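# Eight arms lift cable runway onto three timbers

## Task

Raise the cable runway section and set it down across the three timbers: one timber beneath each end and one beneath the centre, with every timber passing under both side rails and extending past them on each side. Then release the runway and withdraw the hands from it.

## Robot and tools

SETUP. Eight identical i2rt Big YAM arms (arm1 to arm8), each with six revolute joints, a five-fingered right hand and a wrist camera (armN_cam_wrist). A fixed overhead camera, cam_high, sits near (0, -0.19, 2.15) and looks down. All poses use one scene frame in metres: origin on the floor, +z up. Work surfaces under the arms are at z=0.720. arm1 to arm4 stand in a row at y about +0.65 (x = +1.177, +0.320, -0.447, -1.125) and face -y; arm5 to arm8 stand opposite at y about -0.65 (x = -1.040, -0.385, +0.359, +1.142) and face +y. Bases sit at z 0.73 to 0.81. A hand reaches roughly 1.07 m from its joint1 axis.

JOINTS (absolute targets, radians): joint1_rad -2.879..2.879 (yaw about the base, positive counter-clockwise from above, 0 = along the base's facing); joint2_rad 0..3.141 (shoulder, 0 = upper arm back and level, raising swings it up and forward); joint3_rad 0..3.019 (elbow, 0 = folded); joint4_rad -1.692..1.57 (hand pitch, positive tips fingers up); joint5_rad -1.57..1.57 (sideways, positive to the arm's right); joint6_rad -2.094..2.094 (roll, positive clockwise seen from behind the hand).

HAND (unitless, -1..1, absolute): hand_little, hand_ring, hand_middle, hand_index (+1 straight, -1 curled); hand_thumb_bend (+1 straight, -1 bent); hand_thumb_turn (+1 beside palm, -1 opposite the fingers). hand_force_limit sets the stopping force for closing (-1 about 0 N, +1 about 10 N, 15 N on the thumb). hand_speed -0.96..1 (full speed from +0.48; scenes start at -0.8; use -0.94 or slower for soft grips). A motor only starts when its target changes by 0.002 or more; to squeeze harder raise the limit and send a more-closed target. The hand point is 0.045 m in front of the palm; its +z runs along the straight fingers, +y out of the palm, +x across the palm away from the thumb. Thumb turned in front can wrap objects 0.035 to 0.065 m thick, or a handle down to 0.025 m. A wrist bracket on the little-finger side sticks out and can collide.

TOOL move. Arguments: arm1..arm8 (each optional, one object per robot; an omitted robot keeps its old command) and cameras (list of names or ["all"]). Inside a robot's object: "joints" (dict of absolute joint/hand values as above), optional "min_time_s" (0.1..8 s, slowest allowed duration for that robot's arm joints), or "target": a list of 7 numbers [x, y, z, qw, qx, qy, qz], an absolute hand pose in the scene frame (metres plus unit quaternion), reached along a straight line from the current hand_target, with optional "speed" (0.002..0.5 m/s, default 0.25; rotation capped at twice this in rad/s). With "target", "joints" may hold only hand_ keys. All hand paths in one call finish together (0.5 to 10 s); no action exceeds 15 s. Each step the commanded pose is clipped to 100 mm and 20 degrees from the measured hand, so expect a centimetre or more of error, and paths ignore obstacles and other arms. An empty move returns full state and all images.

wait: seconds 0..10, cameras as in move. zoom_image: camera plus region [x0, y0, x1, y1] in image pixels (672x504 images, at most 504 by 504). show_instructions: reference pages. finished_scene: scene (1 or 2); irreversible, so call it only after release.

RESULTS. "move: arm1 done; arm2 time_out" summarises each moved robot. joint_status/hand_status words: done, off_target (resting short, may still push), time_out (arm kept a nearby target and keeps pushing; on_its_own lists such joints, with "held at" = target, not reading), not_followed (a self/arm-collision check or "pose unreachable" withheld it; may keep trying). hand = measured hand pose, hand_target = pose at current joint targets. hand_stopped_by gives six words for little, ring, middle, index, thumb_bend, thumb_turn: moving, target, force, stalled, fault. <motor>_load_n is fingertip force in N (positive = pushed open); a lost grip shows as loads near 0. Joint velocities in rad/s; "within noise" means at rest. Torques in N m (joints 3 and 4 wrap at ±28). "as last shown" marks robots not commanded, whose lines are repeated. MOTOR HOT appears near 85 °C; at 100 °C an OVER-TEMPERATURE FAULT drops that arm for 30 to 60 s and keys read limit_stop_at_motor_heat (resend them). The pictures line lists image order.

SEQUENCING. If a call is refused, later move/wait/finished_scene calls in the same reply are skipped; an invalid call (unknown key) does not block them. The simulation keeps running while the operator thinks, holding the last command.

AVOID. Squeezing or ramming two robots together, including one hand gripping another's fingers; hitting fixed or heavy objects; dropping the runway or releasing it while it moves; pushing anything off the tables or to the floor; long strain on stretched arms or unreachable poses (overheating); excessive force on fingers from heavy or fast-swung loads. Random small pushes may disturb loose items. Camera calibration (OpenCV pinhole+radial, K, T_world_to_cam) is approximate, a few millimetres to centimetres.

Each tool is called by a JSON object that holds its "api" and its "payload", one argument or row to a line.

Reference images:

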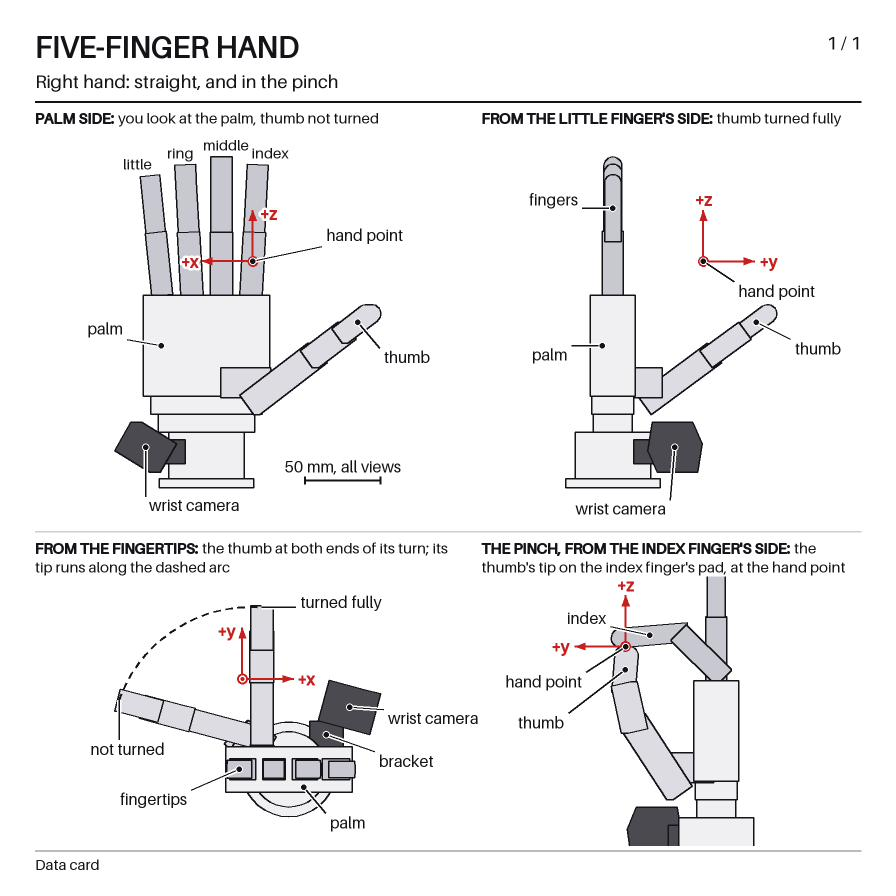

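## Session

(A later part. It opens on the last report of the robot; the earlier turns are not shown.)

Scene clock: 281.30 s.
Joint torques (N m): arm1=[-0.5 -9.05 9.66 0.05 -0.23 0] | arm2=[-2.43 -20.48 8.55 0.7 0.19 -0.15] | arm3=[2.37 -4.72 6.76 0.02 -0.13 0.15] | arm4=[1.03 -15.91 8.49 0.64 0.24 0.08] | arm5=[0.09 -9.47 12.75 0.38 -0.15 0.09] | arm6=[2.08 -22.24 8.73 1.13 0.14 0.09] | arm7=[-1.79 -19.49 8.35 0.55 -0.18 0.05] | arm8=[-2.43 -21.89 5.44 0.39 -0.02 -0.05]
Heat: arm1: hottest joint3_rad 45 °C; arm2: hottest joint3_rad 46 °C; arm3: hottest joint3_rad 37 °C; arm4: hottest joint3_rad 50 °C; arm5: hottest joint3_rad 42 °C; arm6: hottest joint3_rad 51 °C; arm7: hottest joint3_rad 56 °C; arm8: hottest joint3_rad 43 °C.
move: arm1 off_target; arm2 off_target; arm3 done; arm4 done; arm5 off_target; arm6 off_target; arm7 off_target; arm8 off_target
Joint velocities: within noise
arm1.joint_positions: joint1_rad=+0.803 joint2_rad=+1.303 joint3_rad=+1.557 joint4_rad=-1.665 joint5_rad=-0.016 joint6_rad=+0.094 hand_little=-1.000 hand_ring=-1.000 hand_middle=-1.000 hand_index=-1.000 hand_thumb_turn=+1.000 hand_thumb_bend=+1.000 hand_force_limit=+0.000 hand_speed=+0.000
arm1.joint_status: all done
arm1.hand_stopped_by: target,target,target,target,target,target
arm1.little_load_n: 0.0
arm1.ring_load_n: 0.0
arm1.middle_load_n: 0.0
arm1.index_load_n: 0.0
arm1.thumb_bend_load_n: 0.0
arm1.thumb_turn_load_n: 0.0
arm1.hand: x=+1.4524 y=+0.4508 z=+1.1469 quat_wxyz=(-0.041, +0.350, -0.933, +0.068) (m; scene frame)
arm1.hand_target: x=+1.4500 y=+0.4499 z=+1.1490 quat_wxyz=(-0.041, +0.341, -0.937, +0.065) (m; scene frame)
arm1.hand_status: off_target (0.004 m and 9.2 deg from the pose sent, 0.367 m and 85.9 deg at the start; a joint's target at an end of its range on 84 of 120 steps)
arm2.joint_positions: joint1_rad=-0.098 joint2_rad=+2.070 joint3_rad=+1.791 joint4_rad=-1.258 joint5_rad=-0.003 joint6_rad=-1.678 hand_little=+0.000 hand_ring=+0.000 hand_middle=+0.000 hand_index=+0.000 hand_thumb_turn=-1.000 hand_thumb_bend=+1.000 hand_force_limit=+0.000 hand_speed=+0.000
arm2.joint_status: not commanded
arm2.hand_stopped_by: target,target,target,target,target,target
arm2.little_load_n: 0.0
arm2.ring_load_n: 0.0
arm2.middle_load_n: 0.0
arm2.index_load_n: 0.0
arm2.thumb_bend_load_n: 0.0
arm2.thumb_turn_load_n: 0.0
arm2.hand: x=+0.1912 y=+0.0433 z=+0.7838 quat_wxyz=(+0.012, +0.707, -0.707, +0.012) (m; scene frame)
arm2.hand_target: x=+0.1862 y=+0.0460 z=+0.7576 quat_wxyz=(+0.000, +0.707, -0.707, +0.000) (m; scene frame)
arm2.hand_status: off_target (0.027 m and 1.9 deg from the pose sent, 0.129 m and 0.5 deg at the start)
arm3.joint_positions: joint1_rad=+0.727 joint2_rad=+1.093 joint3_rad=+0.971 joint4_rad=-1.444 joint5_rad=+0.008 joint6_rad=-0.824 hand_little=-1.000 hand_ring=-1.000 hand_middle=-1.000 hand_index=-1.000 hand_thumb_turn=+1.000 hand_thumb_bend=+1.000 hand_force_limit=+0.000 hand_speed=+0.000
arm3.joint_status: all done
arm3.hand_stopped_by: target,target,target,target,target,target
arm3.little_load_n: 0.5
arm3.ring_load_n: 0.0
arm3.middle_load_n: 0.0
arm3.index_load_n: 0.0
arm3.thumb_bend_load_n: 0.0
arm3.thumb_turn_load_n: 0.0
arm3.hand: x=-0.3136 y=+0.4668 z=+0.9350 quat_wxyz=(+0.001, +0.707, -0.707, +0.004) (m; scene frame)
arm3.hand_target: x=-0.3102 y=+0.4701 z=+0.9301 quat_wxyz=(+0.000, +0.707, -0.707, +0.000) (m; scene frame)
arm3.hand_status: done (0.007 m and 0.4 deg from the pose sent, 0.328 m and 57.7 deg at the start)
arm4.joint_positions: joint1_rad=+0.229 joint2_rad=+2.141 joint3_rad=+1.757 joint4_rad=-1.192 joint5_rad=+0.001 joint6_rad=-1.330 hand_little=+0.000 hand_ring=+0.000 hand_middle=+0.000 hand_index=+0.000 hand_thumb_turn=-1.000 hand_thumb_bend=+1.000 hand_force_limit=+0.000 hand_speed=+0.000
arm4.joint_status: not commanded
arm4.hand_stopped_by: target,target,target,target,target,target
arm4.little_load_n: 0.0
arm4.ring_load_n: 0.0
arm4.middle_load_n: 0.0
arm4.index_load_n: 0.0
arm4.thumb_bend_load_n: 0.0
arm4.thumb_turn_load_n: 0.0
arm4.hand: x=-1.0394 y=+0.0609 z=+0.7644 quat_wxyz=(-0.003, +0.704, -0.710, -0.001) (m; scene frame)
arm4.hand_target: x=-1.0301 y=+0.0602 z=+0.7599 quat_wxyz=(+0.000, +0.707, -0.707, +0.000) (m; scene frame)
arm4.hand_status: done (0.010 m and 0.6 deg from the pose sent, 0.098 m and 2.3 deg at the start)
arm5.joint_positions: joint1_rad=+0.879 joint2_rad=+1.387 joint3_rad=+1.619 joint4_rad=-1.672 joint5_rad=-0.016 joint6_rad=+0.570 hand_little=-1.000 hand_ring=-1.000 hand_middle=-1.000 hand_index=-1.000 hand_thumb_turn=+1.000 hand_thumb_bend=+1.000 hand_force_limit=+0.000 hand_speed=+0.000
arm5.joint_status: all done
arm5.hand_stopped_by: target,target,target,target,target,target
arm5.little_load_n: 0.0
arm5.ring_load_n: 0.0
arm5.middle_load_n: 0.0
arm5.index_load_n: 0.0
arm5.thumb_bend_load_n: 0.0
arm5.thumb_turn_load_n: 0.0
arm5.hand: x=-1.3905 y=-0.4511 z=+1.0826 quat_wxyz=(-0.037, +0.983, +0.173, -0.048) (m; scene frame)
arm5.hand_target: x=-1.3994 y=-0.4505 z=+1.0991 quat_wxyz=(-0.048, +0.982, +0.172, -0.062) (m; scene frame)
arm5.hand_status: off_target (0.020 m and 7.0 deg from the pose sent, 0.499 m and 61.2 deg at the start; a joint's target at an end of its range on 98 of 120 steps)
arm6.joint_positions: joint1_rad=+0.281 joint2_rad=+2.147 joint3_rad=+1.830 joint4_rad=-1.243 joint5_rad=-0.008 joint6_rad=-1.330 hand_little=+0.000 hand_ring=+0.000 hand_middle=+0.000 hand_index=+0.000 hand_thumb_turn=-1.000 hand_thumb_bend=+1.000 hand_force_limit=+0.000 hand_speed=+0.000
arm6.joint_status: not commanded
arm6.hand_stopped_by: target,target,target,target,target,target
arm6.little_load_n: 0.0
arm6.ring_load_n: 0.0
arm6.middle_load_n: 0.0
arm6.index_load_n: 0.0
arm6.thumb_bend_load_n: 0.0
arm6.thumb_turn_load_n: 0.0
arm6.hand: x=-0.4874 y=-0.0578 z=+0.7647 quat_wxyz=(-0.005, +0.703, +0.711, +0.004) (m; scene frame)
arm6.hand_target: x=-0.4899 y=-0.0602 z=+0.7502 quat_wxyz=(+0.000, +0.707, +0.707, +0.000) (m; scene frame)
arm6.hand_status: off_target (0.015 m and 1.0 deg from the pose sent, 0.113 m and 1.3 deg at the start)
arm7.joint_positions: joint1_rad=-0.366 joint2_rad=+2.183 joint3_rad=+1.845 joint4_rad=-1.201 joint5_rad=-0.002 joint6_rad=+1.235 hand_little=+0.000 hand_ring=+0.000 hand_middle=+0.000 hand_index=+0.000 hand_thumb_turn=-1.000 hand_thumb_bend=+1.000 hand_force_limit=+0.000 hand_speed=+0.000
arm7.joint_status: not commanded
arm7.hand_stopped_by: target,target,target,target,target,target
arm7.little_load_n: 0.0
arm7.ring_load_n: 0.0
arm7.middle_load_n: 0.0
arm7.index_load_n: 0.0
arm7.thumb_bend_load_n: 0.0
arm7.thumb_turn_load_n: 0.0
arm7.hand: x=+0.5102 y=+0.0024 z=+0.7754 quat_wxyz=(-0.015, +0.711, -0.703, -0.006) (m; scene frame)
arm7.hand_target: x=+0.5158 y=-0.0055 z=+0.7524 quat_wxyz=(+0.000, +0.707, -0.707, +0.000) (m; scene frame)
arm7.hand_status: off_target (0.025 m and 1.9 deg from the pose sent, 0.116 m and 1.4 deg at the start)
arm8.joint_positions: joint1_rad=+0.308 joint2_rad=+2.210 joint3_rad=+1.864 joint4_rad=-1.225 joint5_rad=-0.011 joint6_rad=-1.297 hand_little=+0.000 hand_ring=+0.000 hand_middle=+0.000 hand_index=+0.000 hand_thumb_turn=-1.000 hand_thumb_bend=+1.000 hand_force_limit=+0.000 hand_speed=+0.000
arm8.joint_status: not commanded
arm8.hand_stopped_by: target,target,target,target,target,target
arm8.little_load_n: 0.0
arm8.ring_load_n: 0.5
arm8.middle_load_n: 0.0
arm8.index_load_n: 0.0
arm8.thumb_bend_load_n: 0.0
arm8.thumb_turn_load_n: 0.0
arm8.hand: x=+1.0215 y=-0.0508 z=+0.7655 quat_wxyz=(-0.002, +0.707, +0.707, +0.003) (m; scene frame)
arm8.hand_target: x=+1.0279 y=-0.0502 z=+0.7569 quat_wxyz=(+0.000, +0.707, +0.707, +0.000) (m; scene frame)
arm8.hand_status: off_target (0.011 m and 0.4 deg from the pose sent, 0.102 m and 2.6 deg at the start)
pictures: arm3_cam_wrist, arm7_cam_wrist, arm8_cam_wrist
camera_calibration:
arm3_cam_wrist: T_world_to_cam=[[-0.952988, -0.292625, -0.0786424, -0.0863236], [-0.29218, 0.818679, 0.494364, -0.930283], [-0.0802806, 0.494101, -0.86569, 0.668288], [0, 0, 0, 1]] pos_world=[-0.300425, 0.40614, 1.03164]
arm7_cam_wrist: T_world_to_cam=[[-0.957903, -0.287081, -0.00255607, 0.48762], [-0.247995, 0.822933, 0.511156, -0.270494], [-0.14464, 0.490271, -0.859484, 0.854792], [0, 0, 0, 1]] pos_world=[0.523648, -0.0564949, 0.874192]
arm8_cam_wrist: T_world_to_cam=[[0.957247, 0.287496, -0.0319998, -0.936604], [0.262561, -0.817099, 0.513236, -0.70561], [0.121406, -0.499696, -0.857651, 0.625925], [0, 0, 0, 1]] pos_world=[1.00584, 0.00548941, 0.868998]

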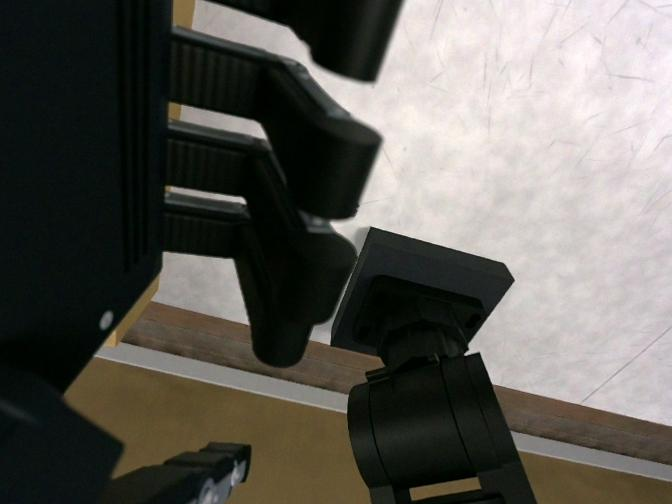

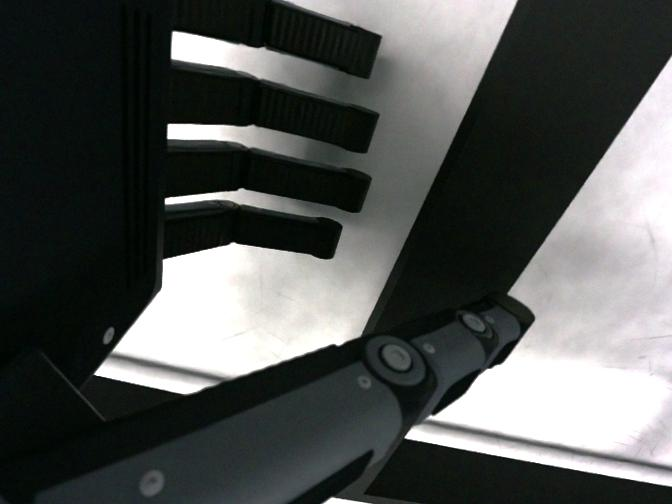

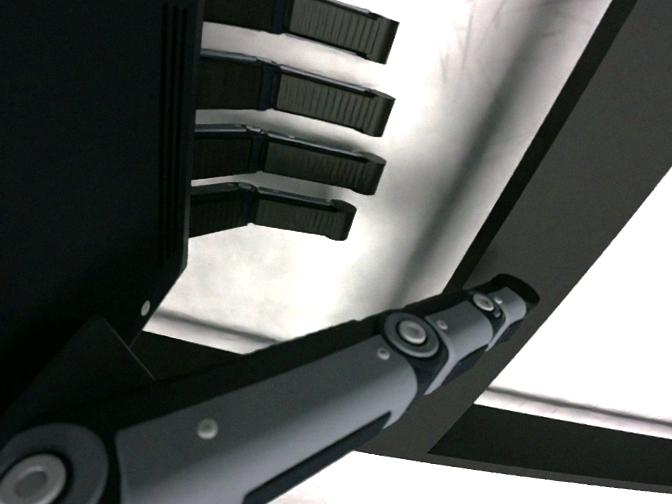

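{"api": "move", "payload": {
  "arm4": {"target": [-1.111, 0.06, 0.760, 0, 0.7071, -0.7071, 0], "speed": 0.25},
  "arm6": {"target": [-0.411, -0.06, 0.752, 0, 0.7071, 0.7071, 0], "speed": 0.25},
  "arm2": {"target": [0.110, 0.045, 0.747, 0, 0.7071, -0.7071, 0], "speed": 0.25},
  "arm7": {"target": [0.432, -0.005, 0.745, 0, 0.7071, -0.7071, 0], "speed": 0.25},
  "arm8": {"target": [1.110, -0.05, 0.757, 0, 0.7071, 0.7071, 0], "speed": 0.25},
  "arm1": {"target": [1.4525, 0.84, 0.95, 0, 0.0, -1, 0], "speed": 0.22},
  "arm5": {"target": [-1.495, -0.86, 0.95, 0, 1, 0, 0], "speed": 0.22},
  "arm3": {"target": [-0.305, 0.47, 0.757, 0, 0.7071, -0.7071, 0], "speed": 0.15},
  "cameras": ["arm7_cam_wrist", "arm8_cam_wrist", "arm2_cam_wrist", "arm4_cam_wrist", "arm6_cam_wrist"]
}}

Scene clock: 321.47 s.
Joint torques (N m): arm1=[0.85 -3.78 9.48 0.76 -0.08 -0.03] | arm2=[-2.37 -20.66 12.49 0.53 0.2 -0.16] | arm3=[1.73 -5.54 5.23 0.06 -0.11 0.15] | arm4=[-1.2 -17.79 7.76 0.62 0.23 -0.12] | arm5=[-0.09 -10.87 12.52 0.72 0.07 0.08] | arm6=[0.62 -22.89 7.71 1.26 0.32 -0.21] | arm7=[0.32 -21.42 7.61 0.44 -0.16 0.14] | arm8=[-2.49 -23.88 4.97 0.43 0.03 -0.04]
Heat: arm1: hottest joint3_rad 45 °C; arm2: hottest joint3_rad 46 °C; arm3: hottest joint3_rad 35 °C; arm4: hottest joint3_rad 45 °C; arm5: hottest joint3_rad 42 °C; arm6: hottest joint3_rad 45 °C; arm7: hottest joint3_rad 52 °C; arm8: hottest joint3_rad 39 °C.
move: arm1 done; arm2 off_target; arm3 done; arm4 off_target; arm5 off_target; arm6 off_target; arm7 off_target; arm8 off_target
Joint velocities: within noise
arm1.joint_positions: joint1_rad=+2.015 joint2_rad=+1.065 joint3_rad=+0.833 joint4_rad=-1.350 joint5_rad=-0.003 joint6_rad=+2.020 hand_little=-1.000 hand_ring=-1.000 hand_middle=-1.000 hand_index=-1.000 hand_thumb_turn=+1.000 hand_thumb_bend=+1.000 hand_force_limit=+0.000 hand_speed=+0.000
arm1.joint_status: not commanded
arm1.hand_stopped_by: target,target,target,target,target,target
arm1.little_load_n: 0.0
arm1.ring_load_n: 0.0
arm1.middle_load_n: 0.0
arm1.index_load_n: 0.0
arm1.thumb_bend_load_n: 0.0
arm1.thumb_turn_load_n: 0.0
arm1.hand: x=+1.4473 y=+0.8352 z=+0.9484 quat_wxyz=(+0.006, +0.001, -1.000, +0.002) (m; scene frame)
arm1.hand_target: x=+1.4524 y=+0.8400 z=+0.9501 quat_wxyz=(+0.000, +0.000, -1.000, +0.000) (m; scene frame)
arm1.hand_status: done (0.007 m and 0.7 deg from the pose sent, 0.436 m and 42.1 deg at the start)
arm2.joint_positions: joint1_rad=-0.215 joint2_rad=+2.113 joint3_rad=+1.791 joint4_rad=-1.258 joint5_rad=-0.003 joint6_rad=-1.794 hand_little=+0.000 hand_ring=+0.000 hand_middle=+0.000 hand_index=+0.000 hand_thumb_turn=-1.000 hand_thumb_bend=+1.000 hand_force_limit=+0.000 hand_speed=+0.000
arm2.joint_status: not commanded
arm2.hand_stopped_by: target,target,target,target,target,target
arm2.little_load_n: 0.0
arm2.ring_load_n: 0.5
arm2.middle_load_n: 0.0
arm2.index_load_n: 0.5
arm2.thumb_bend_load_n: 0.0
arm2.thumb_turn_load_n: 0.0
arm2.hand: x=+0.1185 y=+0.0594 z=+0.7585 quat_wxyz=(-0.005, +0.707, -0.707, -0.001) (m; scene frame)
arm2.hand_target: x=+0.1104 y=+0.0459 z=+0.7472 quat_wxyz=(+0.000, +0.707, -0.707, +0.000) (m; scene frame)
arm2.hand_status: off_target (0.020 m and 0.6 deg from the pose sent, 0.089 m and 1.9 deg at the start)
arm3.joint_positions: joint1_rad=+0.736 joint2_rad=+1.312 joint3_rad=+0.652 joint4_rad=-0.899 joint5_rad=+0.008 joint6_rad=-0.815 hand_little=-1.000 hand_ring=-1.000 hand_middle=-1.000 hand_index=-1.000 hand_thumb_turn=+1.000 hand_thumb_bend=+1.000 hand_force_limit=+0.000 hand_speed=+0.000
arm3.joint_status: not commanded
arm3.hand_stopped_by: target,target,target,target,target,target
arm3.little_load_n: 0.0
arm3.ring_load_n: 0.0
arm3.middle_load_n: 0.0
arm3.index_load_n: 0.0
arm3.thumb_bend_load_n: 0.0
arm3.thumb_turn_load_n: -0.5
arm3.hand: x=-0.3059 y=+0.4639 z=+0.7628 quat_wxyz=(+0.001, +0.707, -0.707, +0.007) (m; scene frame)
arm3.hand_target: x=-0.3053 y=+0.4701 z=+0.7572 quat_wxyz=(+0.000, +0.707, -0.707, +0.000) (m; scene frame)
arm3.hand_status: done (0.008 m and 0.8 deg from the pose sent, 0.178 m and 0.5 deg at the start)
arm4.joint_positions: joint1_rad=+0.134 joint2_rad=+2.133 joint3_rad=+1.698 joint4_rad=-1.165 joint5_rad=+0.002 joint6_rad=-1.438 hand_little=+0.000 hand_ring=+0.000 hand_middle=+0.000 hand_index=+0.000 hand_thumb_turn=-1.000 hand_thumb_bend=+1.000 hand_force_limit=+0.000 hand_speed=+0.000
arm4.joint_status: not commanded
arm4.hand_stopped_by: target,target,target,target,target,target
arm4.little_load_n: 0.0
arm4.ring_load_n: 0.0
arm4.middle_load_n: -1.0
arm4.index_load_n: 0.0
arm4.thumb_bend_load_n: 0.0
arm4.thumb_turn_load_n: 0.0
arm4.hand: x=-1.1013 y=+0.0654 z=+0.7497 quat_wxyz=(-0.010, +0.709, -0.705, -0.010) (m; scene frame)
arm4.hand_target: x=-1.1111 y=+0.0602 z=+0.7600 quat_wxyz=(+0.000, +0.707, -0.707, +0.000) (m; scene frame)
arm4.hand_status: off_target (0.015 m and 1.7 deg from the pose sent, 0.072 m and 0.6 deg at the start)
arm5.joint_positions: joint1_rad=+1.889 joint2_rad=+1.512 joint3_rad=+1.353 joint4_rad=-1.457 joint5_rad=+0.009 joint6_rad=+1.921 hand_little=-1.000 hand_ring=-1.000 hand_middle=-1.000 hand_index=-1.000 hand_thumb_turn=+1.000 hand_thumb_bend=+1.000 hand_force_limit=+0.000 hand_speed=+0.000
arm5.joint_status: not commanded
arm5.hand_stopped_by: target,target,target,target,target,target
arm5.little_load_n: 0.0
arm5.ring_load_n: 0.0
arm5.middle_load_n: 0.5
arm5.index_load_n: 0.0
arm5.thumb_bend_load_n: 0.0
arm5.thumb_turn_load_n: 0.0
arm5.hand: x=-1.4774 y=-0.8517 z=+0.9343 quat_wxyz=(-0.007, +1.000, +0.003, +0.022) (m; scene frame)
arm5.hand_target: x=-1.4940 y=-0.8597 z=+0.9502 quat_wxyz=(+0.000, +1.000, +0.000, +0.000) (m; scene frame)
arm5.hand_status: off_target (0.025 m and 2.7 deg from the pose sent, 0.442 m and 21.1 deg at the start)
arm6.joint_positions: joint1_rad=+0.178 joint2_rad=+2.121 joint3_rad=+1.772 joint4_rad=-1.218 joint5_rad=-0.012 joint6_rad=-1.419 hand_little=+0.000 hand_ring=+0.000 hand_middle=+0.000 hand_index=+0.000 hand_thumb_turn=-1.000 hand_thumb_bend=+1.000 hand_force_limit=+0.000 hand_speed=+0.000
arm6.joint_status: not commanded
arm6.hand_stopped_by: target,target,target,target,target,target
arm6.little_load_n: 0.5
arm6.ring_load_n: 0.0
arm6.middle_load_n: -2.5
arm6.index_load_n: 0.0
arm6.thumb_bend_load_n: 0.0
arm6.thumb_turn_load_n: 0.0
arm6.hand: x=-0.4206 y=-0.0586 z=+0.7606 quat_wxyz=(-0.003, +0.709, +0.706, +0.001) (m; scene frame)
arm6.hand_target: x=-0.4110 y=-0.0601 z=+0.7522 quat_wxyz=(+0.000, +0.707, +0.707, +0.000) (m; scene frame)
arm6.hand_status: off_target (0.013 m and 0.5 deg from the pose sent, 0.077 m and 1.0 deg at the start)
arm7.joint_positions: joint1_rad=-0.266 joint2_rad=+2.161 joint3_rad=+1.740 joint4_rad=-1.142 joint5_rad=-0.002 joint6_rad=+1.352 hand_little=+0.000 hand_ring=+0.000 hand_middle=+0.000 hand_index=+0.000 hand_thumb_turn=-1.000 hand_thumb_bend=+1.000 hand_force_limit=+0.000 hand_speed=+0.000
arm7.joint_status: not commanded
arm7.hand_stopped_by: target,target,target,target,target,target
arm7.little_load_n: 0.0
arm7.ring_load_n: 0.0
arm7.middle_load_n: -0.5
arm7.index_load_n: 0.0
arm7.thumb_bend_load_n: -0.5
arm7.thumb_turn_load_n: 0.0
arm7.hand: x=+0.4413 y=-0.0020 z=+0.7514 quat_wxyz=(-0.004, +0.705, -0.709, -0.001) (m; scene frame)
arm7.hand_target: x=+0.4322 y=-0.0051 z=+0.7451 quat_wxyz=(+0.000, +0.707, -0.707, +0.000) (m; scene frame)
arm7.hand_status: off_target (0.012 m and 0.5 deg from the pose sent, 0.084 m and 1.9 deg at the start)
arm8.joint_positions: joint1_rad=+0.188 joint2_rad=+2.201 joint3_rad=+1.793 joint4_rad=-1.192 joint5_rad=-0.011 joint6_rad=-1.418 hand_little=+0.000 hand_ring=+0.000 hand_middle=+0.000 hand_index=+0.000 hand_thumb_turn=-1.000 hand_thumb_bend=+1.000 hand_force_limit=+0.000 hand_speed=+0.000
arm8.joint_status: not commanded
arm8.hand_stopped_by: target,target,target,target,target,target
arm8.little_load_n: 0.0
arm8.ring_load_n: 0.0
arm8.middle_load_n: -2.0
arm8.index_load_n: 0.0
arm8.thumb_bend_load_n: 0.0
arm8.thumb_turn_load_n: 0.0
arm8.hand: x=+1.1024 y=-0.0520 z=+0.7484 quat_wxyz=(+0.009, +0.707, +0.707, -0.005) (m; scene frame)
arm8.hand_target: x=+1.1099 y=-0.0500 z=+0.7570 quat_wxyz=(+0.000, +0.707, +0.707, +0.000) (m; scene frame)
arm8.hand_status: off_target (0.012 m and 1.2 deg from the pose sent, 0.089 m and 0.4 deg at the start)
pictures: arm2_cam_wrist, arm4_cam_wrist, arm6_cam_wrist, arm7_cam_wrist, arm8_cam_wrist
camera_calibration:
arm2_cam_wrist: T_world_to_cam=[[-0.961431, -0.274976, 0.00616169, 0.122969], [-0.235021, 0.832956, 0.500948, -0.39981], [-0.142881, 0.480179, -0.865455, 0.75891], [0, 0, 0, 1]] pos_world=[0.132697, 0.00242472, 0.856329]
arm4_cam_wrist: T_world_to_cam=[[-0.96939, -0.244549, -0.0218745, -1.0321], [-0.214653, 0.800878, 0.559034, -0.710887], [-0.119192, 0.546617, -0.828856, 0.568731], [0, 0, 0, 1]] pos_world=[-1.08532, 0.00605493, 0.846229]
arm6_cam_wrist: T_world_to_cam=[[0.962946, 0.26808, 0.029448, 0.39492], [0.21381, -0.825401, 0.522493, -0.360023], [0.164377, -0.496836, -0.852135, 0.807858], [0, 0, 0, 1]] pos_world=[-0.436103, -0.00166051, 0.864884]
arm7_cam_wrist: T_world_to_cam=[[-0.962379, -0.271445, 0.0120139, 0.411423], [-0.230175, 0.837959, 0.494818, -0.267143], [-0.144383, 0.473437, -0.868913, 0.833269], [0, 0, 0, 1]] pos_world=[0.454765, -0.0589673, 0.851283]
arm8_cam_wrist: T_world_to_cam=[[0.957368, 0.286583, -0.0362801, -1.01116], [0.260695, -0.80305, 0.535863, -0.733273], [0.124434, -0.522476, -0.843525, 0.5857], [0, 0, 0, 1]] pos_world=[1.08633, 0.00694028, 0.850301]

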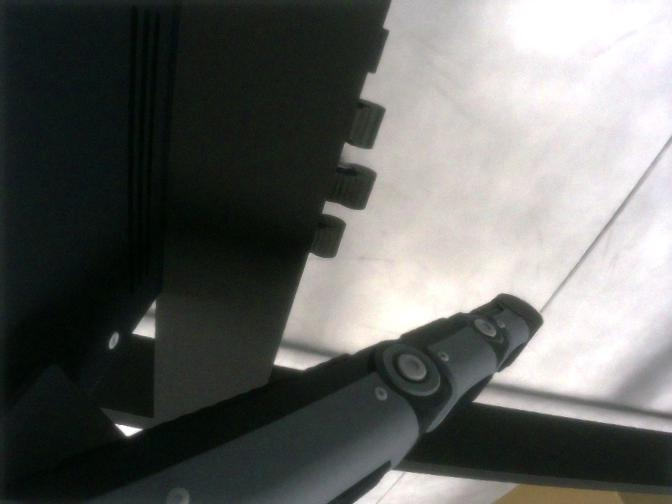

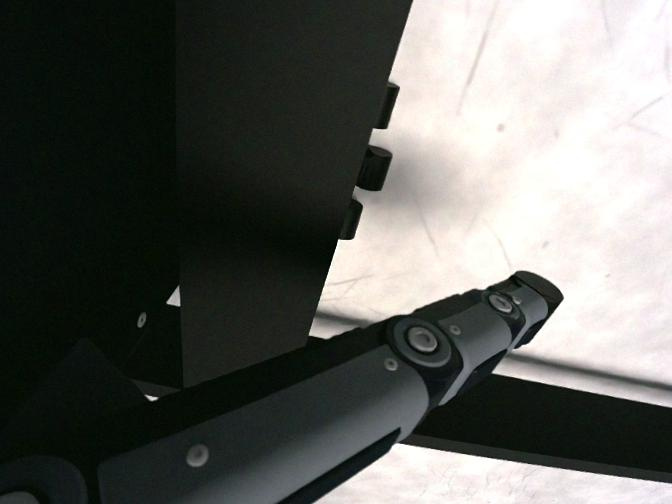

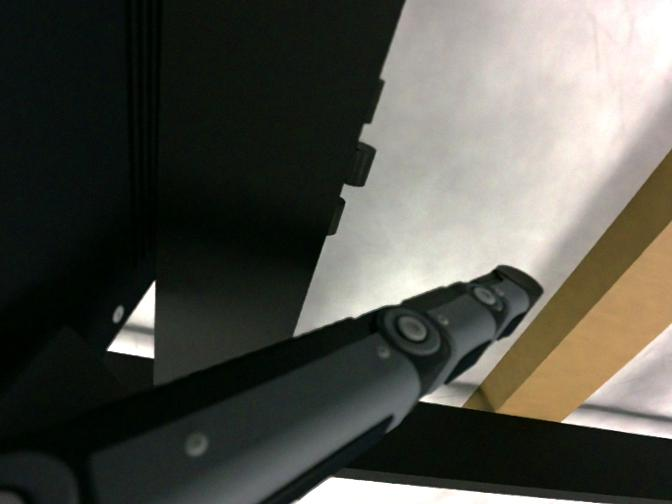

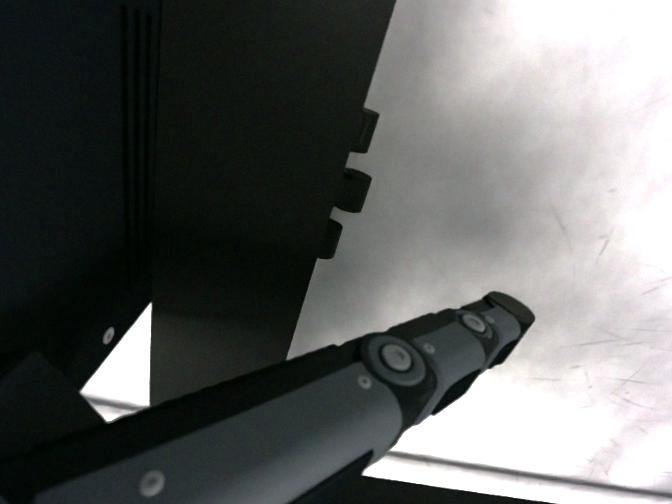

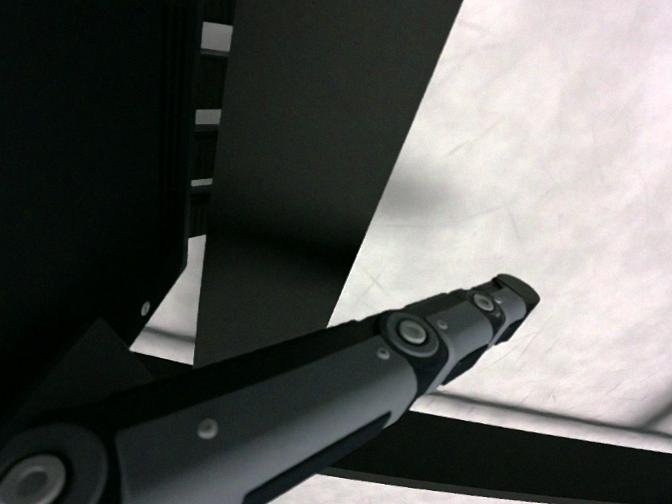

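{"api": "move", "payload": {
  "arm8": {"target": [1.126, -0.05, 0.770, 0, 0.7071, 0.7071, 0], "speed": 0.25},
  "arm1": {"target": [1.4525, 0.842, 0.757, 0, 0, -1, 0], "speed": 0.15},
  "arm5": {"target": [-1.497, -0.862, 0.757, 0, 1, 0, 0], "speed": 0.15},
  "arm3": {"target": [-0.145, 0.472, 0.757, 0, 0.7071, -0.7071, 0], "speed": 0.1},
  "arm2": {"joints": {"hand_force_limit": -0.2, "hand_speed": -0.88, "hand_index": -0.9, "hand_middle": -0.9, "hand_ring": -0.9, "hand_little": -0.9}},
  "arm4": {"joints": {"hand_force_limit": -0.2, "hand_speed": -0.88, "hand_index": -0.9, "hand_middle": -0.9, "hand_ring": -0.9, "hand_little": -0.9}},
  "arm6": {"joints": {"hand_force_limit": -0.2, "hand_speed": -0.88, "hand_index": -0.9, "hand_middle": -0.9, "hand_ring": -0.9, "hand_little": -0.9}},
  "arm7": {"joints": {"hand_force_limit": -0.2, "hand_speed": -0.88, "hand_index": -0.9, "hand_middle": -0.9, "hand_ring": -0.9, "hand_little": -0.9}},
  "cameras": ["arm8_cam_wrist", "cam_high"]
}}

{"api": "zoom_image", "payload": {
  "camera": "cam_high",
  "region": [260, 130, 360, 260]
}}

Scene clock: 345.17 s.
Joint torques (N m): arm1=[0.85 -5.77 5.6 0.8 -0.09 0.01] | arm2=[-2.37 -22.24 12.4 0.39 0.2 -0.19] | arm3=[2.96 -9.11 10.45 -0.28 -0.34 0.15] | arm4=[-1.14 -17.79 8.51 0.28 0.24 -0.14] | arm5=[-0.21 -12.04 7.64 0.91 0.08 0.06] | arm6=[0.85 -22.89 8.69 0.91 0.48 -0.2] | arm7=[-0.15 -21.19 8.44 0.13 -0.17 0.12] | arm8=[-3.72 -25.29 5.09 -0.54 0.28 -0.09]
Heat: arm1: hottest joint3_rad 44 °C; arm2: hottest joint3_rad 49 °C; arm3: hottest joint3_rad 34 °C; arm4: hottest joint3_rad 44 °C; arm5: hottest joint3_rad 45 °C; arm6: hottest joint2_rad 45 °C; arm7: hottest joint3_rad 52 °C; arm8: hottest joint3_rad 38 °C.
move: arm1 done; arm2 off_target; arm3 off_target; arm4 off_target; arm5 done; arm6 off_target; arm7 off_target; arm8 off_target
Joint velocities: within noise
arm1.joint_positions: joint1_rad=+2.022 joint2_rad=+1.424 joint3_rad=+0.529 joint4_rad=-0.679 joint5_rad=-0.003 joint6_rad=+2.027 hand_little=-1.000 hand_ring=-1.000 hand_middle=-1.000 hand_index=-1.000 hand_thumb_turn=+1.000 hand_thumb_bend=+1.000 hand_force_limit=+0.000 hand_speed=+0.000
arm1.joint_status: not commanded
arm1.hand_stopped_by: target,target,target,target,target,target
arm1.little_load_n: 0.0
arm1.ring_load_n: 0.0
arm1.middle_load_n: 0.0
arm1.index_load_n: 0.0
arm1.thumb_bend_load_n: -0.5
arm1.thumb_turn_load_n: 0.0
arm1.hand: x=+1.4510 y=+0.8388 z=+0.7588 quat_wxyz=(+0.003, +0.000, -1.000, +0.000) (m; scene frame)
arm1.hand_target: x=+1.4524 y=+0.8420 z=+0.7571 quat_wxyz=(+0.000, +0.000, -1.000, +0.000) (m; scene frame)
arm1.hand_status: done (0.004 m and 0.3 deg from the pose sent, 0.192 m and 0.7 deg at the start)
arm2.joint_positions: joint1_rad=-0.215 joint2_rad=+2.129 joint3_rad=+1.791 joint4_rad=-1.255 joint5_rad=-0.003 joint6_rad=-1.792 hand_little=-0.645 hand_ring=-0.623 hand_middle=-0.601 hand_index=-0.567 hand_thumb_turn=-1.000 hand_thumb_bend=+1.000 hand_force_limit=-0.200 hand_speed=-0.880
arm2.joint_status: hand_little off_target (ended at -0.645, target -0.900); hand_ring off_target (ended at -0.623, target -0.900); hand_middle off_target (ended at -0.601, target -0.900); hand_index off_target (ended at -0.567, target -0.900); the others done
arm2.hand_stopped_by: force,force,force,force,target,target
arm2.little_load_n: 3.5
arm2.ring_load_n: 1.5
arm2.middle_load_n: 0.5
arm2.index_load_n: 0.5
arm2.thumb_bend_load_n: -0.5
arm2.thumb_turn_load_n: 0.0
arm2.hand: x=+0.1188 y=+0.0604 z=+0.7491 quat_wxyz=(-0.010, +0.706, -0.708, -0.005) (m; scene frame)
arm2.hand_target: x=+0.1104 y=+0.0459 z=+0.7472 quat_wxyz=(+0.000, +0.707, -0.707, +0.000) (m; scene frame)
arm2.hand_status: not commanded
arm3.joint_positions: joint1_rad=+1.008 joint2_rad=+1.616 joint3_rad=+0.911 joint4_rad=-0.932 joint5_rad=+0.011 joint6_rad=-0.530 hand_little=-1.000 hand_ring=-1.000 hand_middle=-1.000 hand_index=-1.000 hand_thumb_turn=+1.000 hand_thumb_bend=+1.000 hand_force_limit=+0.000 hand_speed=+0.000
arm3.joint_status: not commanded
arm3.hand_stopped_by: target,target,target,target,target,target
arm3.little_load_n: 0.0
arm3.ring_load_n: 0.0
arm3.middle_load_n: 0.0
arm3.index_load_n: 0.0
arm3.thumb_bend_load_n: 0.0
arm3.thumb_turn_load_n: 0.0
arm3.hand: x=-0.1826 y=+0.4824 z=+0.7476 quat_wxyz=(+0.011, +0.702, -0.712, -0.030) (m; scene frame)
arm3.hand_target: x=-0.1464 y=+0.4730 z=+0.7582 quat_wxyz=(-0.001, +0.707, -0.707, +0.000) (m; scene frame)
arm3.hand_status: off_target (0.040 m and 3.7 deg from the pose sent, 0.161 m and 0.8 deg at the start)
arm4.joint_positions: joint1_rad=+0.134 joint2_rad=+2.133 joint3_rad=+1.688 joint4_rad=-1.157 joint5_rad=+0.002 joint6_rad=-1.435 hand_little=-0.701 hand_ring=-0.667 hand_middle=-0.645 hand_index=-0.623 hand_thumb_turn=-1.000 hand_thumb_bend=+1.000 hand_force_limit=-0.200 hand_speed=-0.880
arm4.joint_status: hand_little off_target (ended at -0.701, target -0.900); hand_ring off_target (ended at -0.667, target -0.900); hand_middle off_target (ended at -0.645, target -0.900); hand_index off_target (ended at -0.623, target -0.900); the others done
arm4.hand_stopped_by: force,force,force,force,target,target
arm4.little_load_n: 4.5
arm4.ring_load_n: 3.0
arm4.middle_load_n: 0.5
arm4.index_load_n: 0.0
arm4.thumb_bend_load_n: -0.5
arm4.thumb_turn_load_n: 0.0
arm4.hand: x=-1.1014 y=+0.0671 z=+0.7466 quat_wxyz=(-0.010, +0.708, -0.706, -0.010) (m; scene frame)
arm4.hand_target: x=-1.1109 y=+0.0602 z=+0.7599 quat_wxyz=(+0.000, +0.707, -0.707, +0.000) (m; scene frame)
arm4.hand_status: not commanded
arm5.joint_positions: joint1_rad=+1.889 joint2_rad=+1.704 joint3_rad=+1.085 joint4_rad=-0.960 joint5_rad=+0.009 joint6_rad=+1.921 hand_little=-1.000 hand_ring=-1.000 hand_middle=-1.000 hand_index=-1.000 hand_thumb_turn=+1.000 hand_thumb_bend=+1.000 hand_force_limit=+0.000 hand_speed=+0.000
arm5.joint_status: not commanded
arm5.hand_stopped_by: target,target,target,target,target,target
arm5.little_load_n: 0.0
arm5.ring_load_n: 0.0
arm5.middle_load_n: 0.0
arm5.index_load_n: 0.5
arm5.thumb_bend_load_n: 0.0
arm5.thumb_turn_load_n: 0.0
arm5.hand: x=-1.4916 y=-0.8591 z=+0.7587 quat_wxyz=(+0.000, +1.000, +0.003, +0.005) (m; scene frame)
arm5.hand_target: x=-1.4968 y=-0.8620 z=+0.7569 quat_wxyz=(+0.000, +1.000, +0.000, +0.000) (m; scene frame)
arm5.hand_status: done (0.006 m and 0.7 deg from the pose sent, 0.179 m and 2.7 deg at the start)
arm6.joint_positions: joint1_rad=+0.176 joint2_rad=+2.122 joint3_rad=+1.761 joint4_rad=-1.211 joint5_rad=-0.015 joint6_rad=-1.420 hand_little=-0.723 hand_ring=-0.689 hand_middle=-0.689 hand_index=-0.679 hand_thumb_turn=-1.000 hand_thumb_bend=+1.000 hand_force_limit=-0.200 hand_speed=-0.880
arm6.joint_status: hand_little off_target (ended at -0.723, target -0.900); hand_ring off_target (ended at -0.689, target -0.900); hand_middle off_target (ended at -0.689, target -0.900); hand_index off_target (ended at -0.679, target -0.900); the others done
arm6.hand_stopped_by: force,force,force,force,target,target
arm6.little_load_n: 3.5
arm6.ring_load_n: 1.0
arm6.middle_load_n: 0.5
arm6.index_load_n: 0.5
arm6.thumb_bend_load_n: -0.5
arm6.thumb_turn_load_n: 0.0
arm6.hand: x=-0.4203 y=-0.0611 z=+0.7564 quat_wxyz=(-0.003, +0.709, +0.706, -0.002) (m; scene frame)
arm6.hand_target: x=-0.4111 y=-0.0601 z=+0.7521 quat_wxyz=(+0.000, +0.707, +0.707, +0.000) (m; scene frame)
arm6.hand_status: not commanded
arm7.joint_positions: joint1_rad=-0.264 joint2_rad=+2.161 joint3_rad=+1.731 joint4_rad=-1.134 joint5_rad=-0.002 joint6_rad=+1.355 hand_little=-0.678 hand_ring=-0.645 hand_middle=-0.656 hand_index=-0.667 hand_thumb_turn=-1.000 hand_thumb_bend=+1.000 hand_force_limit=-0.200 hand_speed=-0.880
arm7.joint_status: hand_little off_target (ended at -0.678, target -0.900); hand_ring off_target (ended at -0.645, target -0.900); hand_middle off_target (ended at -0.656, target -0.900); hand_index off_target (ended at -0.667, target -0.900); the others done
arm7.hand_stopped_by: force,force,force,force,target,target
arm7.little_load_n: 5.0
arm7.ring_load_n: 0.0
arm7.middle_load_n: 0.0
arm7.index_load_n: 2.0
arm7.thumb_bend_load_n: 0.0
arm7.thumb_turn_load_n: 0.0
arm7.hand: x=+0.4402 y=-0.0038 z=+0.7479 quat_wxyz=(-0.003, +0.704, -0.710, +0.000) (m; scene frame)
arm7.hand_target: x=+0.4321 y=-0.0051 z=+0.7450 quat_wxyz=(+0.000, +0.707, -0.707, +0.000) (m; scene frame)
arm7.hand_status: not commanded
arm8.joint_positions: joint1_rad=+0.176 joint2_rad=+2.199 joint3_rad=+1.793 joint4_rad=-1.193 joint5_rad=-0.017 joint6_rad=-1.437 hand_little=+0.000 hand_ring=+0.000 hand_middle=+0.000 hand_index=+0.000 hand_thumb_turn=-1.000 hand_thumb_bend=+1.000 hand_force_limit=+0.000 hand_speed=+0.000
arm8.joint_status: not commanded
arm8.hand_stopped_by: target,target,target,target,target,target
arm8.little_load_n: 0.0
arm8.ring_load_n: 0.0
arm8.middle_load_n: 0.0
arm8.index_load_n: 0.0
arm8.thumb_bend_load_n: -0.5
arm8.thumb_turn_load_n: 0.0
arm8.hand: x=+1.1090 y=-0.0506 z=+0.7491 quat_wxyz=(+0.006, +0.704, +0.710, -0.008) (m; scene frame)
arm8.hand_target: x=+1.1256 y=-0.0502 z=+0.7694 quat_wxyz=(+0.000, +0.707, +0.707, +0.000) (m; scene frame)
arm8.hand_status: off_target (0.027 m and 1.2 deg from the pose sent, 0.032 m and 1.2 deg at the start)
pictures: arm8_cam_wrist, cam_high
camera_calibration:
arm8_cam_wrist: T_world_to_cam=[[0.95504, 0.293444, -0.0422976, -1.01041], [0.269829, -0.801195, 0.534115, -0.742944], [0.122844, -0.521515, -0.844353, 0.58864], [0, 0, 0, 1]] pos_world=[1.09314, 0.0082418, 0.8511]

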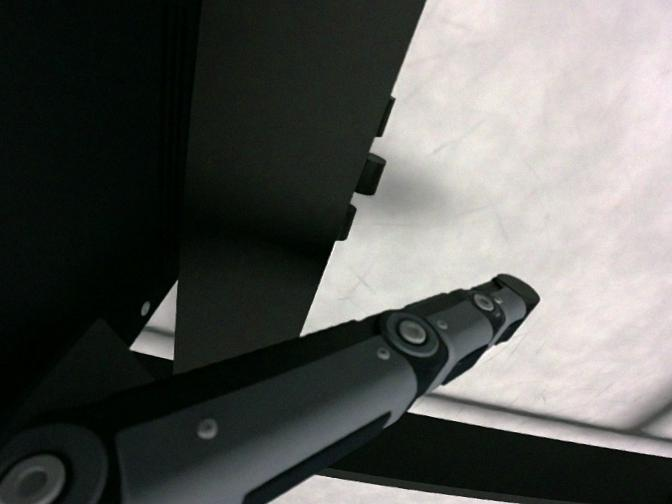

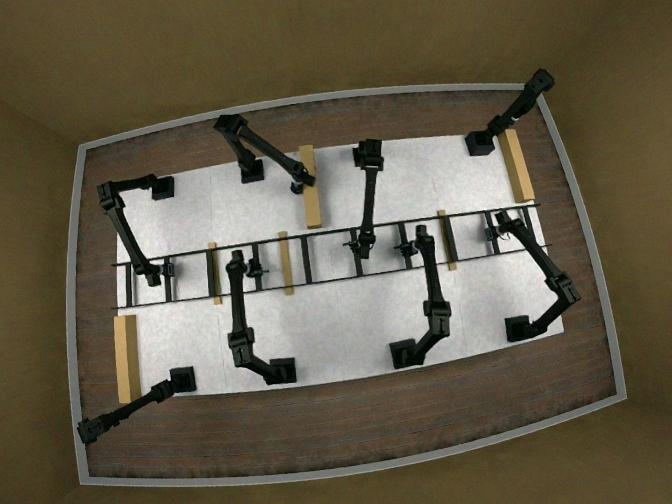

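Scaled by 3.877.

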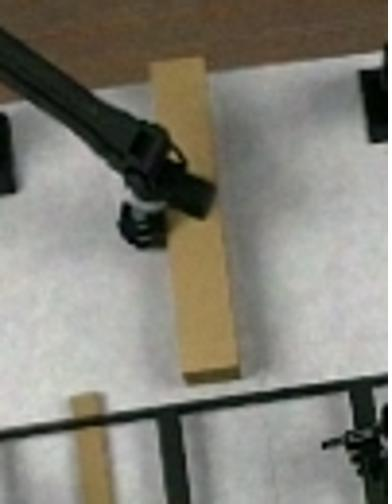

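{"api": "move", "payload": {
  "arm3": {"target": [-0.098, 0.465, 0.762, 0, 0.7071, -0.7071, 0], "speed": 0.1},
  "arm8": {"joints": {"hand_force_limit": -0.2, "hand_speed": -0.88, "hand_index": -0.9, "hand_middle": -0.9, "hand_ring": -0.9, "hand_little": -0.9}},
  "cameras": ["cam_high", "arm8_cam_wrist"]
}}

{"api": "zoom_image", "payload": {
  "camera": "cam_high",
  "region": [260, 130, 360, 260]
}}

Scene clock: 383.33 s.
Joint torques (N m): arm1=[0.85 -5.77 5.59 0.81 -0.09 0.01] | arm2=[-2.37 -22.3 12.4 0.39 0.2 -0.19] | arm3=[2.26 -11.11 10.97 -0.13 -0.25 0.18] | arm4=[-1.14 -17.79 8.51 0.34 0.24 -0.15] | arm5=[-0.32 -12.16 7.65 0.92 0.08 0.07] | arm6=[0.62 -22.77 8.7 0.94 0.48 -0.22] | arm7=[0.15 -21.13 8.32 0.21 -0.18 0.09] | arm8=[-3.37 -25.29 5.31 -0.55 0.59 -0.09]
Heat: arm1: hottest joint3_rad 42 °C; arm2: hottest joint3_rad 50 °C; arm3: hottest joint3_rad 36 °C; arm4: hottest joint3_rad 43 °C; arm5: hottest joint3_rad 41 °C; arm6: hottest joint2_rad 46 °C; arm7: hottest joint3_rad 49 °C; arm8: hottest joint3_rad 37 °C.
move: arm3 off_target; arm8 off_target
Joint velocities: within noise
arm1, arm2, arm4, arm5, arm6, arm7: as last shown
arm1.thumb_bend_load_n: 0.0
arm2.middle_load_n: 0.0
arm2.index_load_n: 0.0
arm3.joint_positions: joint1_rad=+1.050 joint2_rad=+1.709 joint3_rad=+1.047 joint4_rad=-0.981 joint5_rad=+0.008 joint6_rad=-0.499 hand_little=-1.000 hand_ring=-1.000 hand_middle=-1.000 hand_index=-1.000 hand_thumb_turn=+1.000 hand_thumb_bend=+1.000 hand_force_limit=+0.000 hand_speed=+0.000
arm3.joint_status: not commanded
arm3.hand_stopped_by: target,target,target,target,target,target
arm3.little_load_n: 0.0
arm3.ring_load_n: 0.0
arm3.middle_load_n: 0.0
arm3.index_load_n: 0.0
arm3.thumb_bend_load_n: 0.0
arm3.thumb_turn_load_n: 0.0
arm3.hand: x=-0.1370 y=+0.4752 z=+0.7512 quat_wxyz=(+0.011, +0.706, -0.708, -0.033) (m; scene frame)
arm3.hand_target: x=-0.0996 y=+0.4661 z=+0.7635 quat_wxyz=(-0.001, +0.707, -0.707, +0.000) (m; scene frame)
arm3.hand_status: off_target (0.042 m and 4.0 deg from the pose sent, 0.088 m and 3.7 deg at the start)
arm4.middle_load_n: 0.0
arm4.thumb_bend_load_n: 0.0
arm6.little_load_n: 3.0
arm6.index_load_n: 0.0
arm6.thumb_bend_load_n: 0.0
arm6.thumb_turn_load_n: 0.5
arm7.index_load_n: 2.5
arm8.joint_positions: joint1_rad=+0.173 joint2_rad=+2.199 joint3_rad=+1.790 joint4_rad=-1.193 joint5_rad=-0.025 joint6_rad=-1.437 hand_little=-0.656 hand_ring=-0.612 hand_middle=-0.634 hand_index=-0.645 hand_thumb_turn=-1.000 hand_thumb_bend=+1.000 hand_force_limit=-0.200 hand_speed=-0.880
arm8.joint_status: hand_little off_target (ended at -0.656, target -0.900); hand_ring off_target (ended at -0.612, target -0.900); hand_middle off_target (ended at -0.634, target -0.900); hand_index off_target (ended at -0.645, target -0.900); the others done
arm8.hand_stopped_by: force,force,force,force,target,target
arm8.little_load_n: 6.0
arm8.ring_load_n: 0.0
arm8.middle_load_n: 1.0
arm8.index_load_n: 4.0
arm8.thumb_bend_load_n: 0.0
arm8.thumb_turn_load_n: 0.0
arm8.hand: x=+1.1092 y=-0.0522 z=+0.7475 quat_wxyz=(+0.005, +0.706, +0.708, -0.012) (m; scene frame)
arm8.hand_target: x=+1.1258 y=-0.0502 z=+0.7693 quat_wxyz=(+0.000, +0.707, +0.707, +0.000) (m; scene frame)
arm8.hand_status: not commanded
pictures: arm8_cam_wrist, cam_high
camera_calibration:
arm8_cam_wrist: T_world_to_cam=[[0.955636, 0.290087, -0.051083, -1.0045], [0.271375, -0.799674, 0.53561, -0.746155], [0.114523, -0.525711, -0.842919, 0.594319], [0, 0, 0, 1]] pos_world=[1.09436, 0.00714955, 0.849298]

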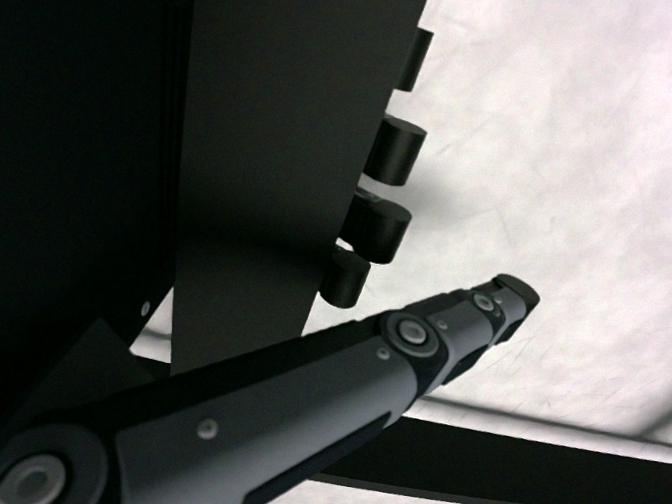

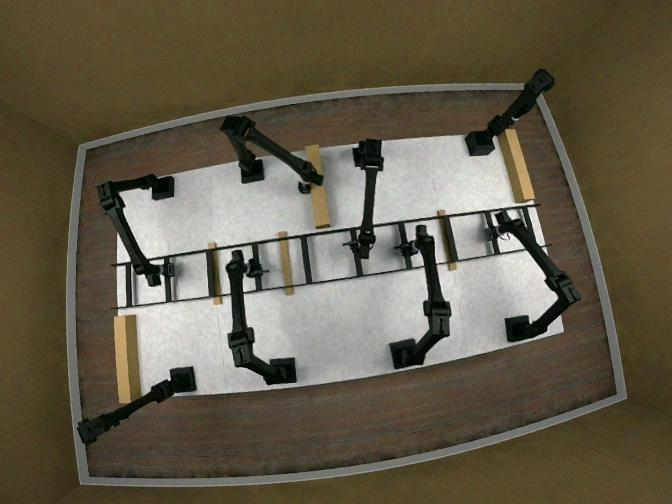

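Scaled by 3.877.

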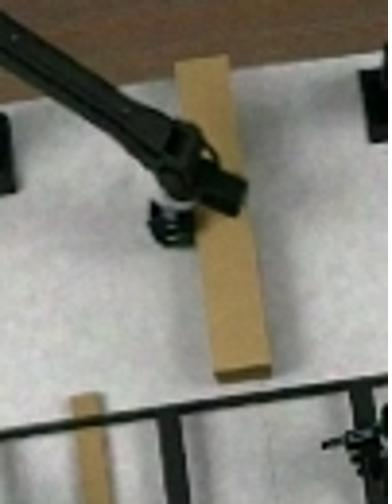

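{"api": "move", "payload": {
  "arm2": {"joints": {"joint2_rad": 1.859, "joint3_rad": 2.011, "joint4_rad": -1.465}, "min_time_s": 4},
  "arm4": {"joints": {"joint2_rad": 1.853, "joint3_rad": 1.908, "joint4_rad": -1.367}, "min_time_s": 4},
  "arm6": {"joints": {"joint2_rad": 1.842, "joint3_rad": 1.981, "joint4_rad": -1.421}, "min_time_s": 4},
  "arm7": {"joints": {"joint2_rad": 1.881, "joint3_rad": 1.951, "joint4_rad": -1.344}, "min_time_s": 4},
  "arm8": {"joints": {"joint2_rad": 1.919, "joint3_rad": 2.010, "joint4_rad": -1.403}, "min_time_s": 4},
  "arm3": {"target": [-0.25, 0.46, 0.93, 0, 0.7071, -0.7071, 0], "speed": 0.15},
  "cameras": ["cam_high"]
}}

Scene clock: 412.87 s.
Joint torques (N m): arm1=[0.91 -5.77 5.6 0.8 -0.09 0.01] | arm2=[-2.37 -42.34 18.89 -2.41 0.95 -0.17] | arm3=[-0.62 -8.18 8.76 -0.64 -0.01 -0.12] | arm4=[-1.2 -29.27 20.1 -1.5 1.09 -0.09] | arm5=[-0.26 -12.1 7.65 0.92 0.09 0.05] | arm6=[1.38 -38.89 21.14 -1.57 1.18 -0.19] | arm7=[-0.44 -36.01 21.85 -1.58 -1.01 0] | arm8=[-3.19 -36.48 16.17 -1.02 1.11 -0.03]
Heat: arm1: hottest joint3_rad 41 °C; arm2: hottest joint3_rad 51 °C; arm3: hottest joint3_rad 38 °C; arm4: hottest joint3_rad 45 °C; arm5: hottest joint3_rad 40 °C; arm6: hottest joint2_rad 47 °C; arm7: hottest joint3_rad 52 °C; arm8: hottest joint2_rad 39 °C.
move: arm2 time_out; arm3 moving; arm4 time_out; arm6 time_out; arm7 time_out; arm8 time_out
Joint velocities: within noise
arm1, arm5: as last shown
arm1.thumb_bend_load_n: -0.5
arm2.joint_positions: joint1_rad=-0.215 joint2_rad=+2.050 joint3_rad=+1.899 joint4_rad=-1.400 joint5_rad=-0.023 joint6_rad=-1.794 hand_little=-0.644 hand_ring=-0.622 hand_middle=-0.601 hand_index=-0.567 hand_thumb_turn=-1.000 hand_thumb_bend=+1.000 hand_force_limit=-0.200 hand_speed=-0.880
arm2.joint_status: joint2_rad time_out (moved -0.078 of -0.270); joint3_rad time_out (moved +0.108 of +0.220); joint4_rad time_out (moved -0.145 of -0.210)
arm2.hand_stopped_by: force,force,force,force,target,target
arm2.little_load_n: 19.5
arm2.ring_load_n: 15.0
arm2.middle_load_n: 0.0
arm2.index_load_n: 0.5
arm2.thumb_bend_load_n: 0.0
arm2.thumb_turn_load_n: 0.0
arm2.on_its_own: joint2_rad reads +2.050 and still pushes toward +1.859 since a time_out; joint3_rad reads +1.899 and still pushes toward +2.011 since a time_out; joint4_rad reads -1.400 and still pushes toward -1.465 since a time_out
arm2.hand: x=+0.1213 y=+0.0544 z=+0.8353 quat_wxyz=(+0.002, +0.706, -0.708, +0.014) (m; scene frame)
arm2.hand_target: x=+0.1124 y=+0.0547 z=+0.9962 quat_wxyz=(+0.109, +0.701, -0.701, +0.067) (m; scene frame)
arm2.hand_status: not commanded
arm3.joint_positions: joint1_rad=+0.865 joint2_rad=+1.248 joint3_rad=+1.047 joint4_rad=-1.395 joint5_rad=+0.006 joint6_rad=-0.687 hand_little=-1.000 hand_ring=-1.000 hand_middle=-1.000 hand_index=-1.000 hand_thumb_turn=+1.000 hand_thumb_bend=+1.000 hand_force_limit=+0.000 hand_speed=+0.000
arm3.joint_status: not commanded
arm3.hand_stopped_by: target,target,target,target,target,target
arm3.little_load_n: 0.0
arm3.ring_load_n: 0.0
arm3.middle_load_n: 0.0
arm3.index_load_n: 0.0
arm3.thumb_bend_load_n: 0.0
arm3.thumb_turn_load_n: 0.0
arm3.hand: x=-0.2510 y=+0.4674 z=+0.9205 quat_wxyz=(+0.001, +0.707, -0.707, -0.011) (m; scene frame)
arm3.hand_target: x=-0.2501 y=+0.4602 z=+0.9298 quat_wxyz=(+0.000, +0.707, -0.707, +0.000) (m; scene frame)
arm3.hand_status: moving (0.012 m and 1.3 deg from the pose sent, 0.212 m and 4.0 deg at the start)
arm4.joint_positions: joint1_rad=+0.134 joint2_rad=+2.034 joint3_rad=+1.760 joint4_rad=-1.320 joint5_rad=-0.022 joint6_rad=-1.441 hand_little=-0.701 hand_ring=-0.666 hand_middle=-0.644 hand_index=-0.622 hand_thumb_turn=-1.000 hand_thumb_bend=+1.000 hand_force_limit=-0.200 hand_speed=-0.880
arm4.joint_status: joint2_rad time_out (moved -0.098 of -0.280); joint3_rad time_out (moved +0.072 of +0.220); the others done
arm4.hand_stopped_by: force,force,force,force,target,target
arm4.little_load_n: 5.0
arm4.ring_load_n: 14.0
arm4.middle_load_n: 7.5
arm4.index_load_n: 5.0
arm4.thumb_bend_load_n: -0.5
arm4.thumb_turn_load_n: 0.0
arm4.on_its_own: joint2_rad reads +2.034 and still pushes toward +1.853 since a time_out; joint3_rad reads +1.760 and still pushes toward +1.873 since a time_out
arm4.hand: x=-1.0980 y=+0.0720 z=+0.8300 quat_wxyz=(-0.018, +0.710, -0.704, +0.000) (m; scene frame)
arm4.hand_target: x=-1.1108 y=+0.0493 z=+0.9759 quat_wxyz=(+0.069, +0.702, -0.703, +0.088) (m; scene frame)
arm4.hand_status: not commanded
arm5.index_load_n: 0.0
arm6.joint_positions: joint1_rad=+0.169 joint2_rad=+2.030 joint3_rad=+1.851 joint4_rad=-1.369 joint5_rad=-0.033 joint6_rad=-1.422 hand_little=-0.722 hand_ring=-0.688 hand_middle=-0.688 hand_index=-0.679 hand_thumb_turn=-1.000 hand_thumb_bend=+1.000 hand_force_limit=-0.200 hand_speed=-0.880
arm6.joint_status: joint2_rad time_out (moved -0.092 of -0.280); joint3_rad time_out (moved +0.091 of +0.220); the others done
arm6.hand_stopped_by: force,force,force,force,target,target
arm6.little_load_n: 20.0
arm6.ring_load_n: 10.0
arm6.middle_load_n: 3.0
arm6.index_load_n: 0.0
arm6.thumb_bend_load_n: 0.0
arm6.thumb_turn_load_n: 0.0
arm6.on_its_own: joint2_rad reads +2.030 and still pushes toward +1.842 since a time_out; joint3_rad reads +1.851 and still pushes toward +1.964 since a time_out
arm6.hand: x=-0.4196 y=-0.0639 z=+0.8440 quat_wxyz=(-0.018, +0.710, +0.704, -0.001) (m; scene frame)
arm6.hand_target: x=-0.4142 y=-0.0545 z=+0.9969 quat_wxyz=(-0.109, +0.700, +0.701, +0.083) (m; scene frame)
arm6.hand_status: not commanded
arm7.joint_positions: joint1_rad=-0.264 joint2_rad=+2.055 joint3_rad=+1.789 joint4_rad=-1.301 joint5_rad=+0.021 joint6_rad=+1.366 hand_little=-0.677 hand_ring=-0.645 hand_middle=-0.656 hand_index=-0.666 hand_thumb_turn=-1.000 hand_thumb_bend=+1.000 hand_force_limit=-0.200 hand_speed=-0.880
arm7.joint_status: joint2_rad time_out (moved -0.106 of -0.280); joint3_rad time_out (moved +0.059 of +0.220); the others done
arm7.hand_stopped_by: force,force,force,force,target,target
arm7.little_load_n: 8.5
arm7.ring_load_n: 0.5
arm7.middle_load_n: 6.0
arm7.index_load_n: 12.5
arm7.thumb_bend_load_n: 0.0
arm7.thumb_turn_load_n: 0.0
arm7.on_its_own: joint2_rad reads +2.055 and still pushes toward +1.881 since a time_out; joint3_rad reads +1.789 and still pushes toward +1.902 since a time_out
arm7.hand: x=+0.4423 y=-0.0137 z=+0.8323 quat_wxyz=(-0.008, +0.701, -0.713, +0.010) (m; scene frame)
arm7.hand_target: x=+0.4340 y=+0.0089 z=+0.9906 quat_wxyz=(-0.103, +0.702, -0.701, -0.067) (m; scene frame)
arm7.hand_status: not commanded
arm8.joint_positions: joint1_rad=+0.170 joint2_rad=+2.105 joint3_rad=+1.859 joint4_rad=-1.386 joint5_rad=-0.039 joint6_rad=-1.444 hand_little=-0.656 hand_ring=-0.612 hand_middle=-0.633 hand_index=-0.644 hand_thumb_turn=-1.000 hand_thumb_bend=+1.000 hand_force_limit=-0.200 hand_speed=-0.880
arm8.joint_status: joint2_rad time_out (moved -0.094 of -0.280); joint3_rad time_out (moved +0.069 of +0.220); the others done
arm8.hand_stopped_by: force,force,force,force,target,target
arm8.little_load_n: 3.0
arm8.ring_load_n: 0.0
arm8.middle_load_n: 8.0
arm8.index_load_n: 10.5
arm8.thumb_bend_load_n: 0.0
arm8.thumb_turn_load_n: 0.0
arm8.on_its_own: joint2_rad reads +2.105 and still pushes toward +1.919 since a time_out; joint3_rad reads +1.859 and still pushes toward +1.971 since a time_out
arm8.hand: x=+1.1098 y=-0.0670 z=+0.8323 quat_wxyz=(+0.013, +0.704, +0.709, -0.026) (m; scene frame)
arm8.hand_target: x=+1.1218 y=-0.0382 z=+0.9840 quat_wxyz=(-0.089, +0.702, +0.703, +0.071) (m; scene frame)
arm8.hand_status: not commanded
pictures: cam_high

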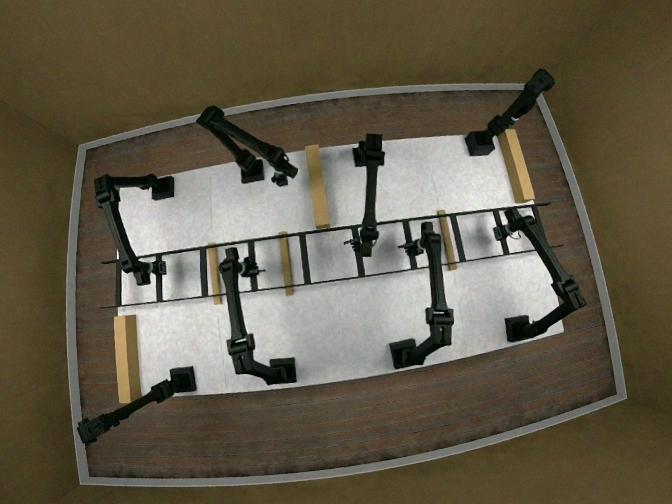

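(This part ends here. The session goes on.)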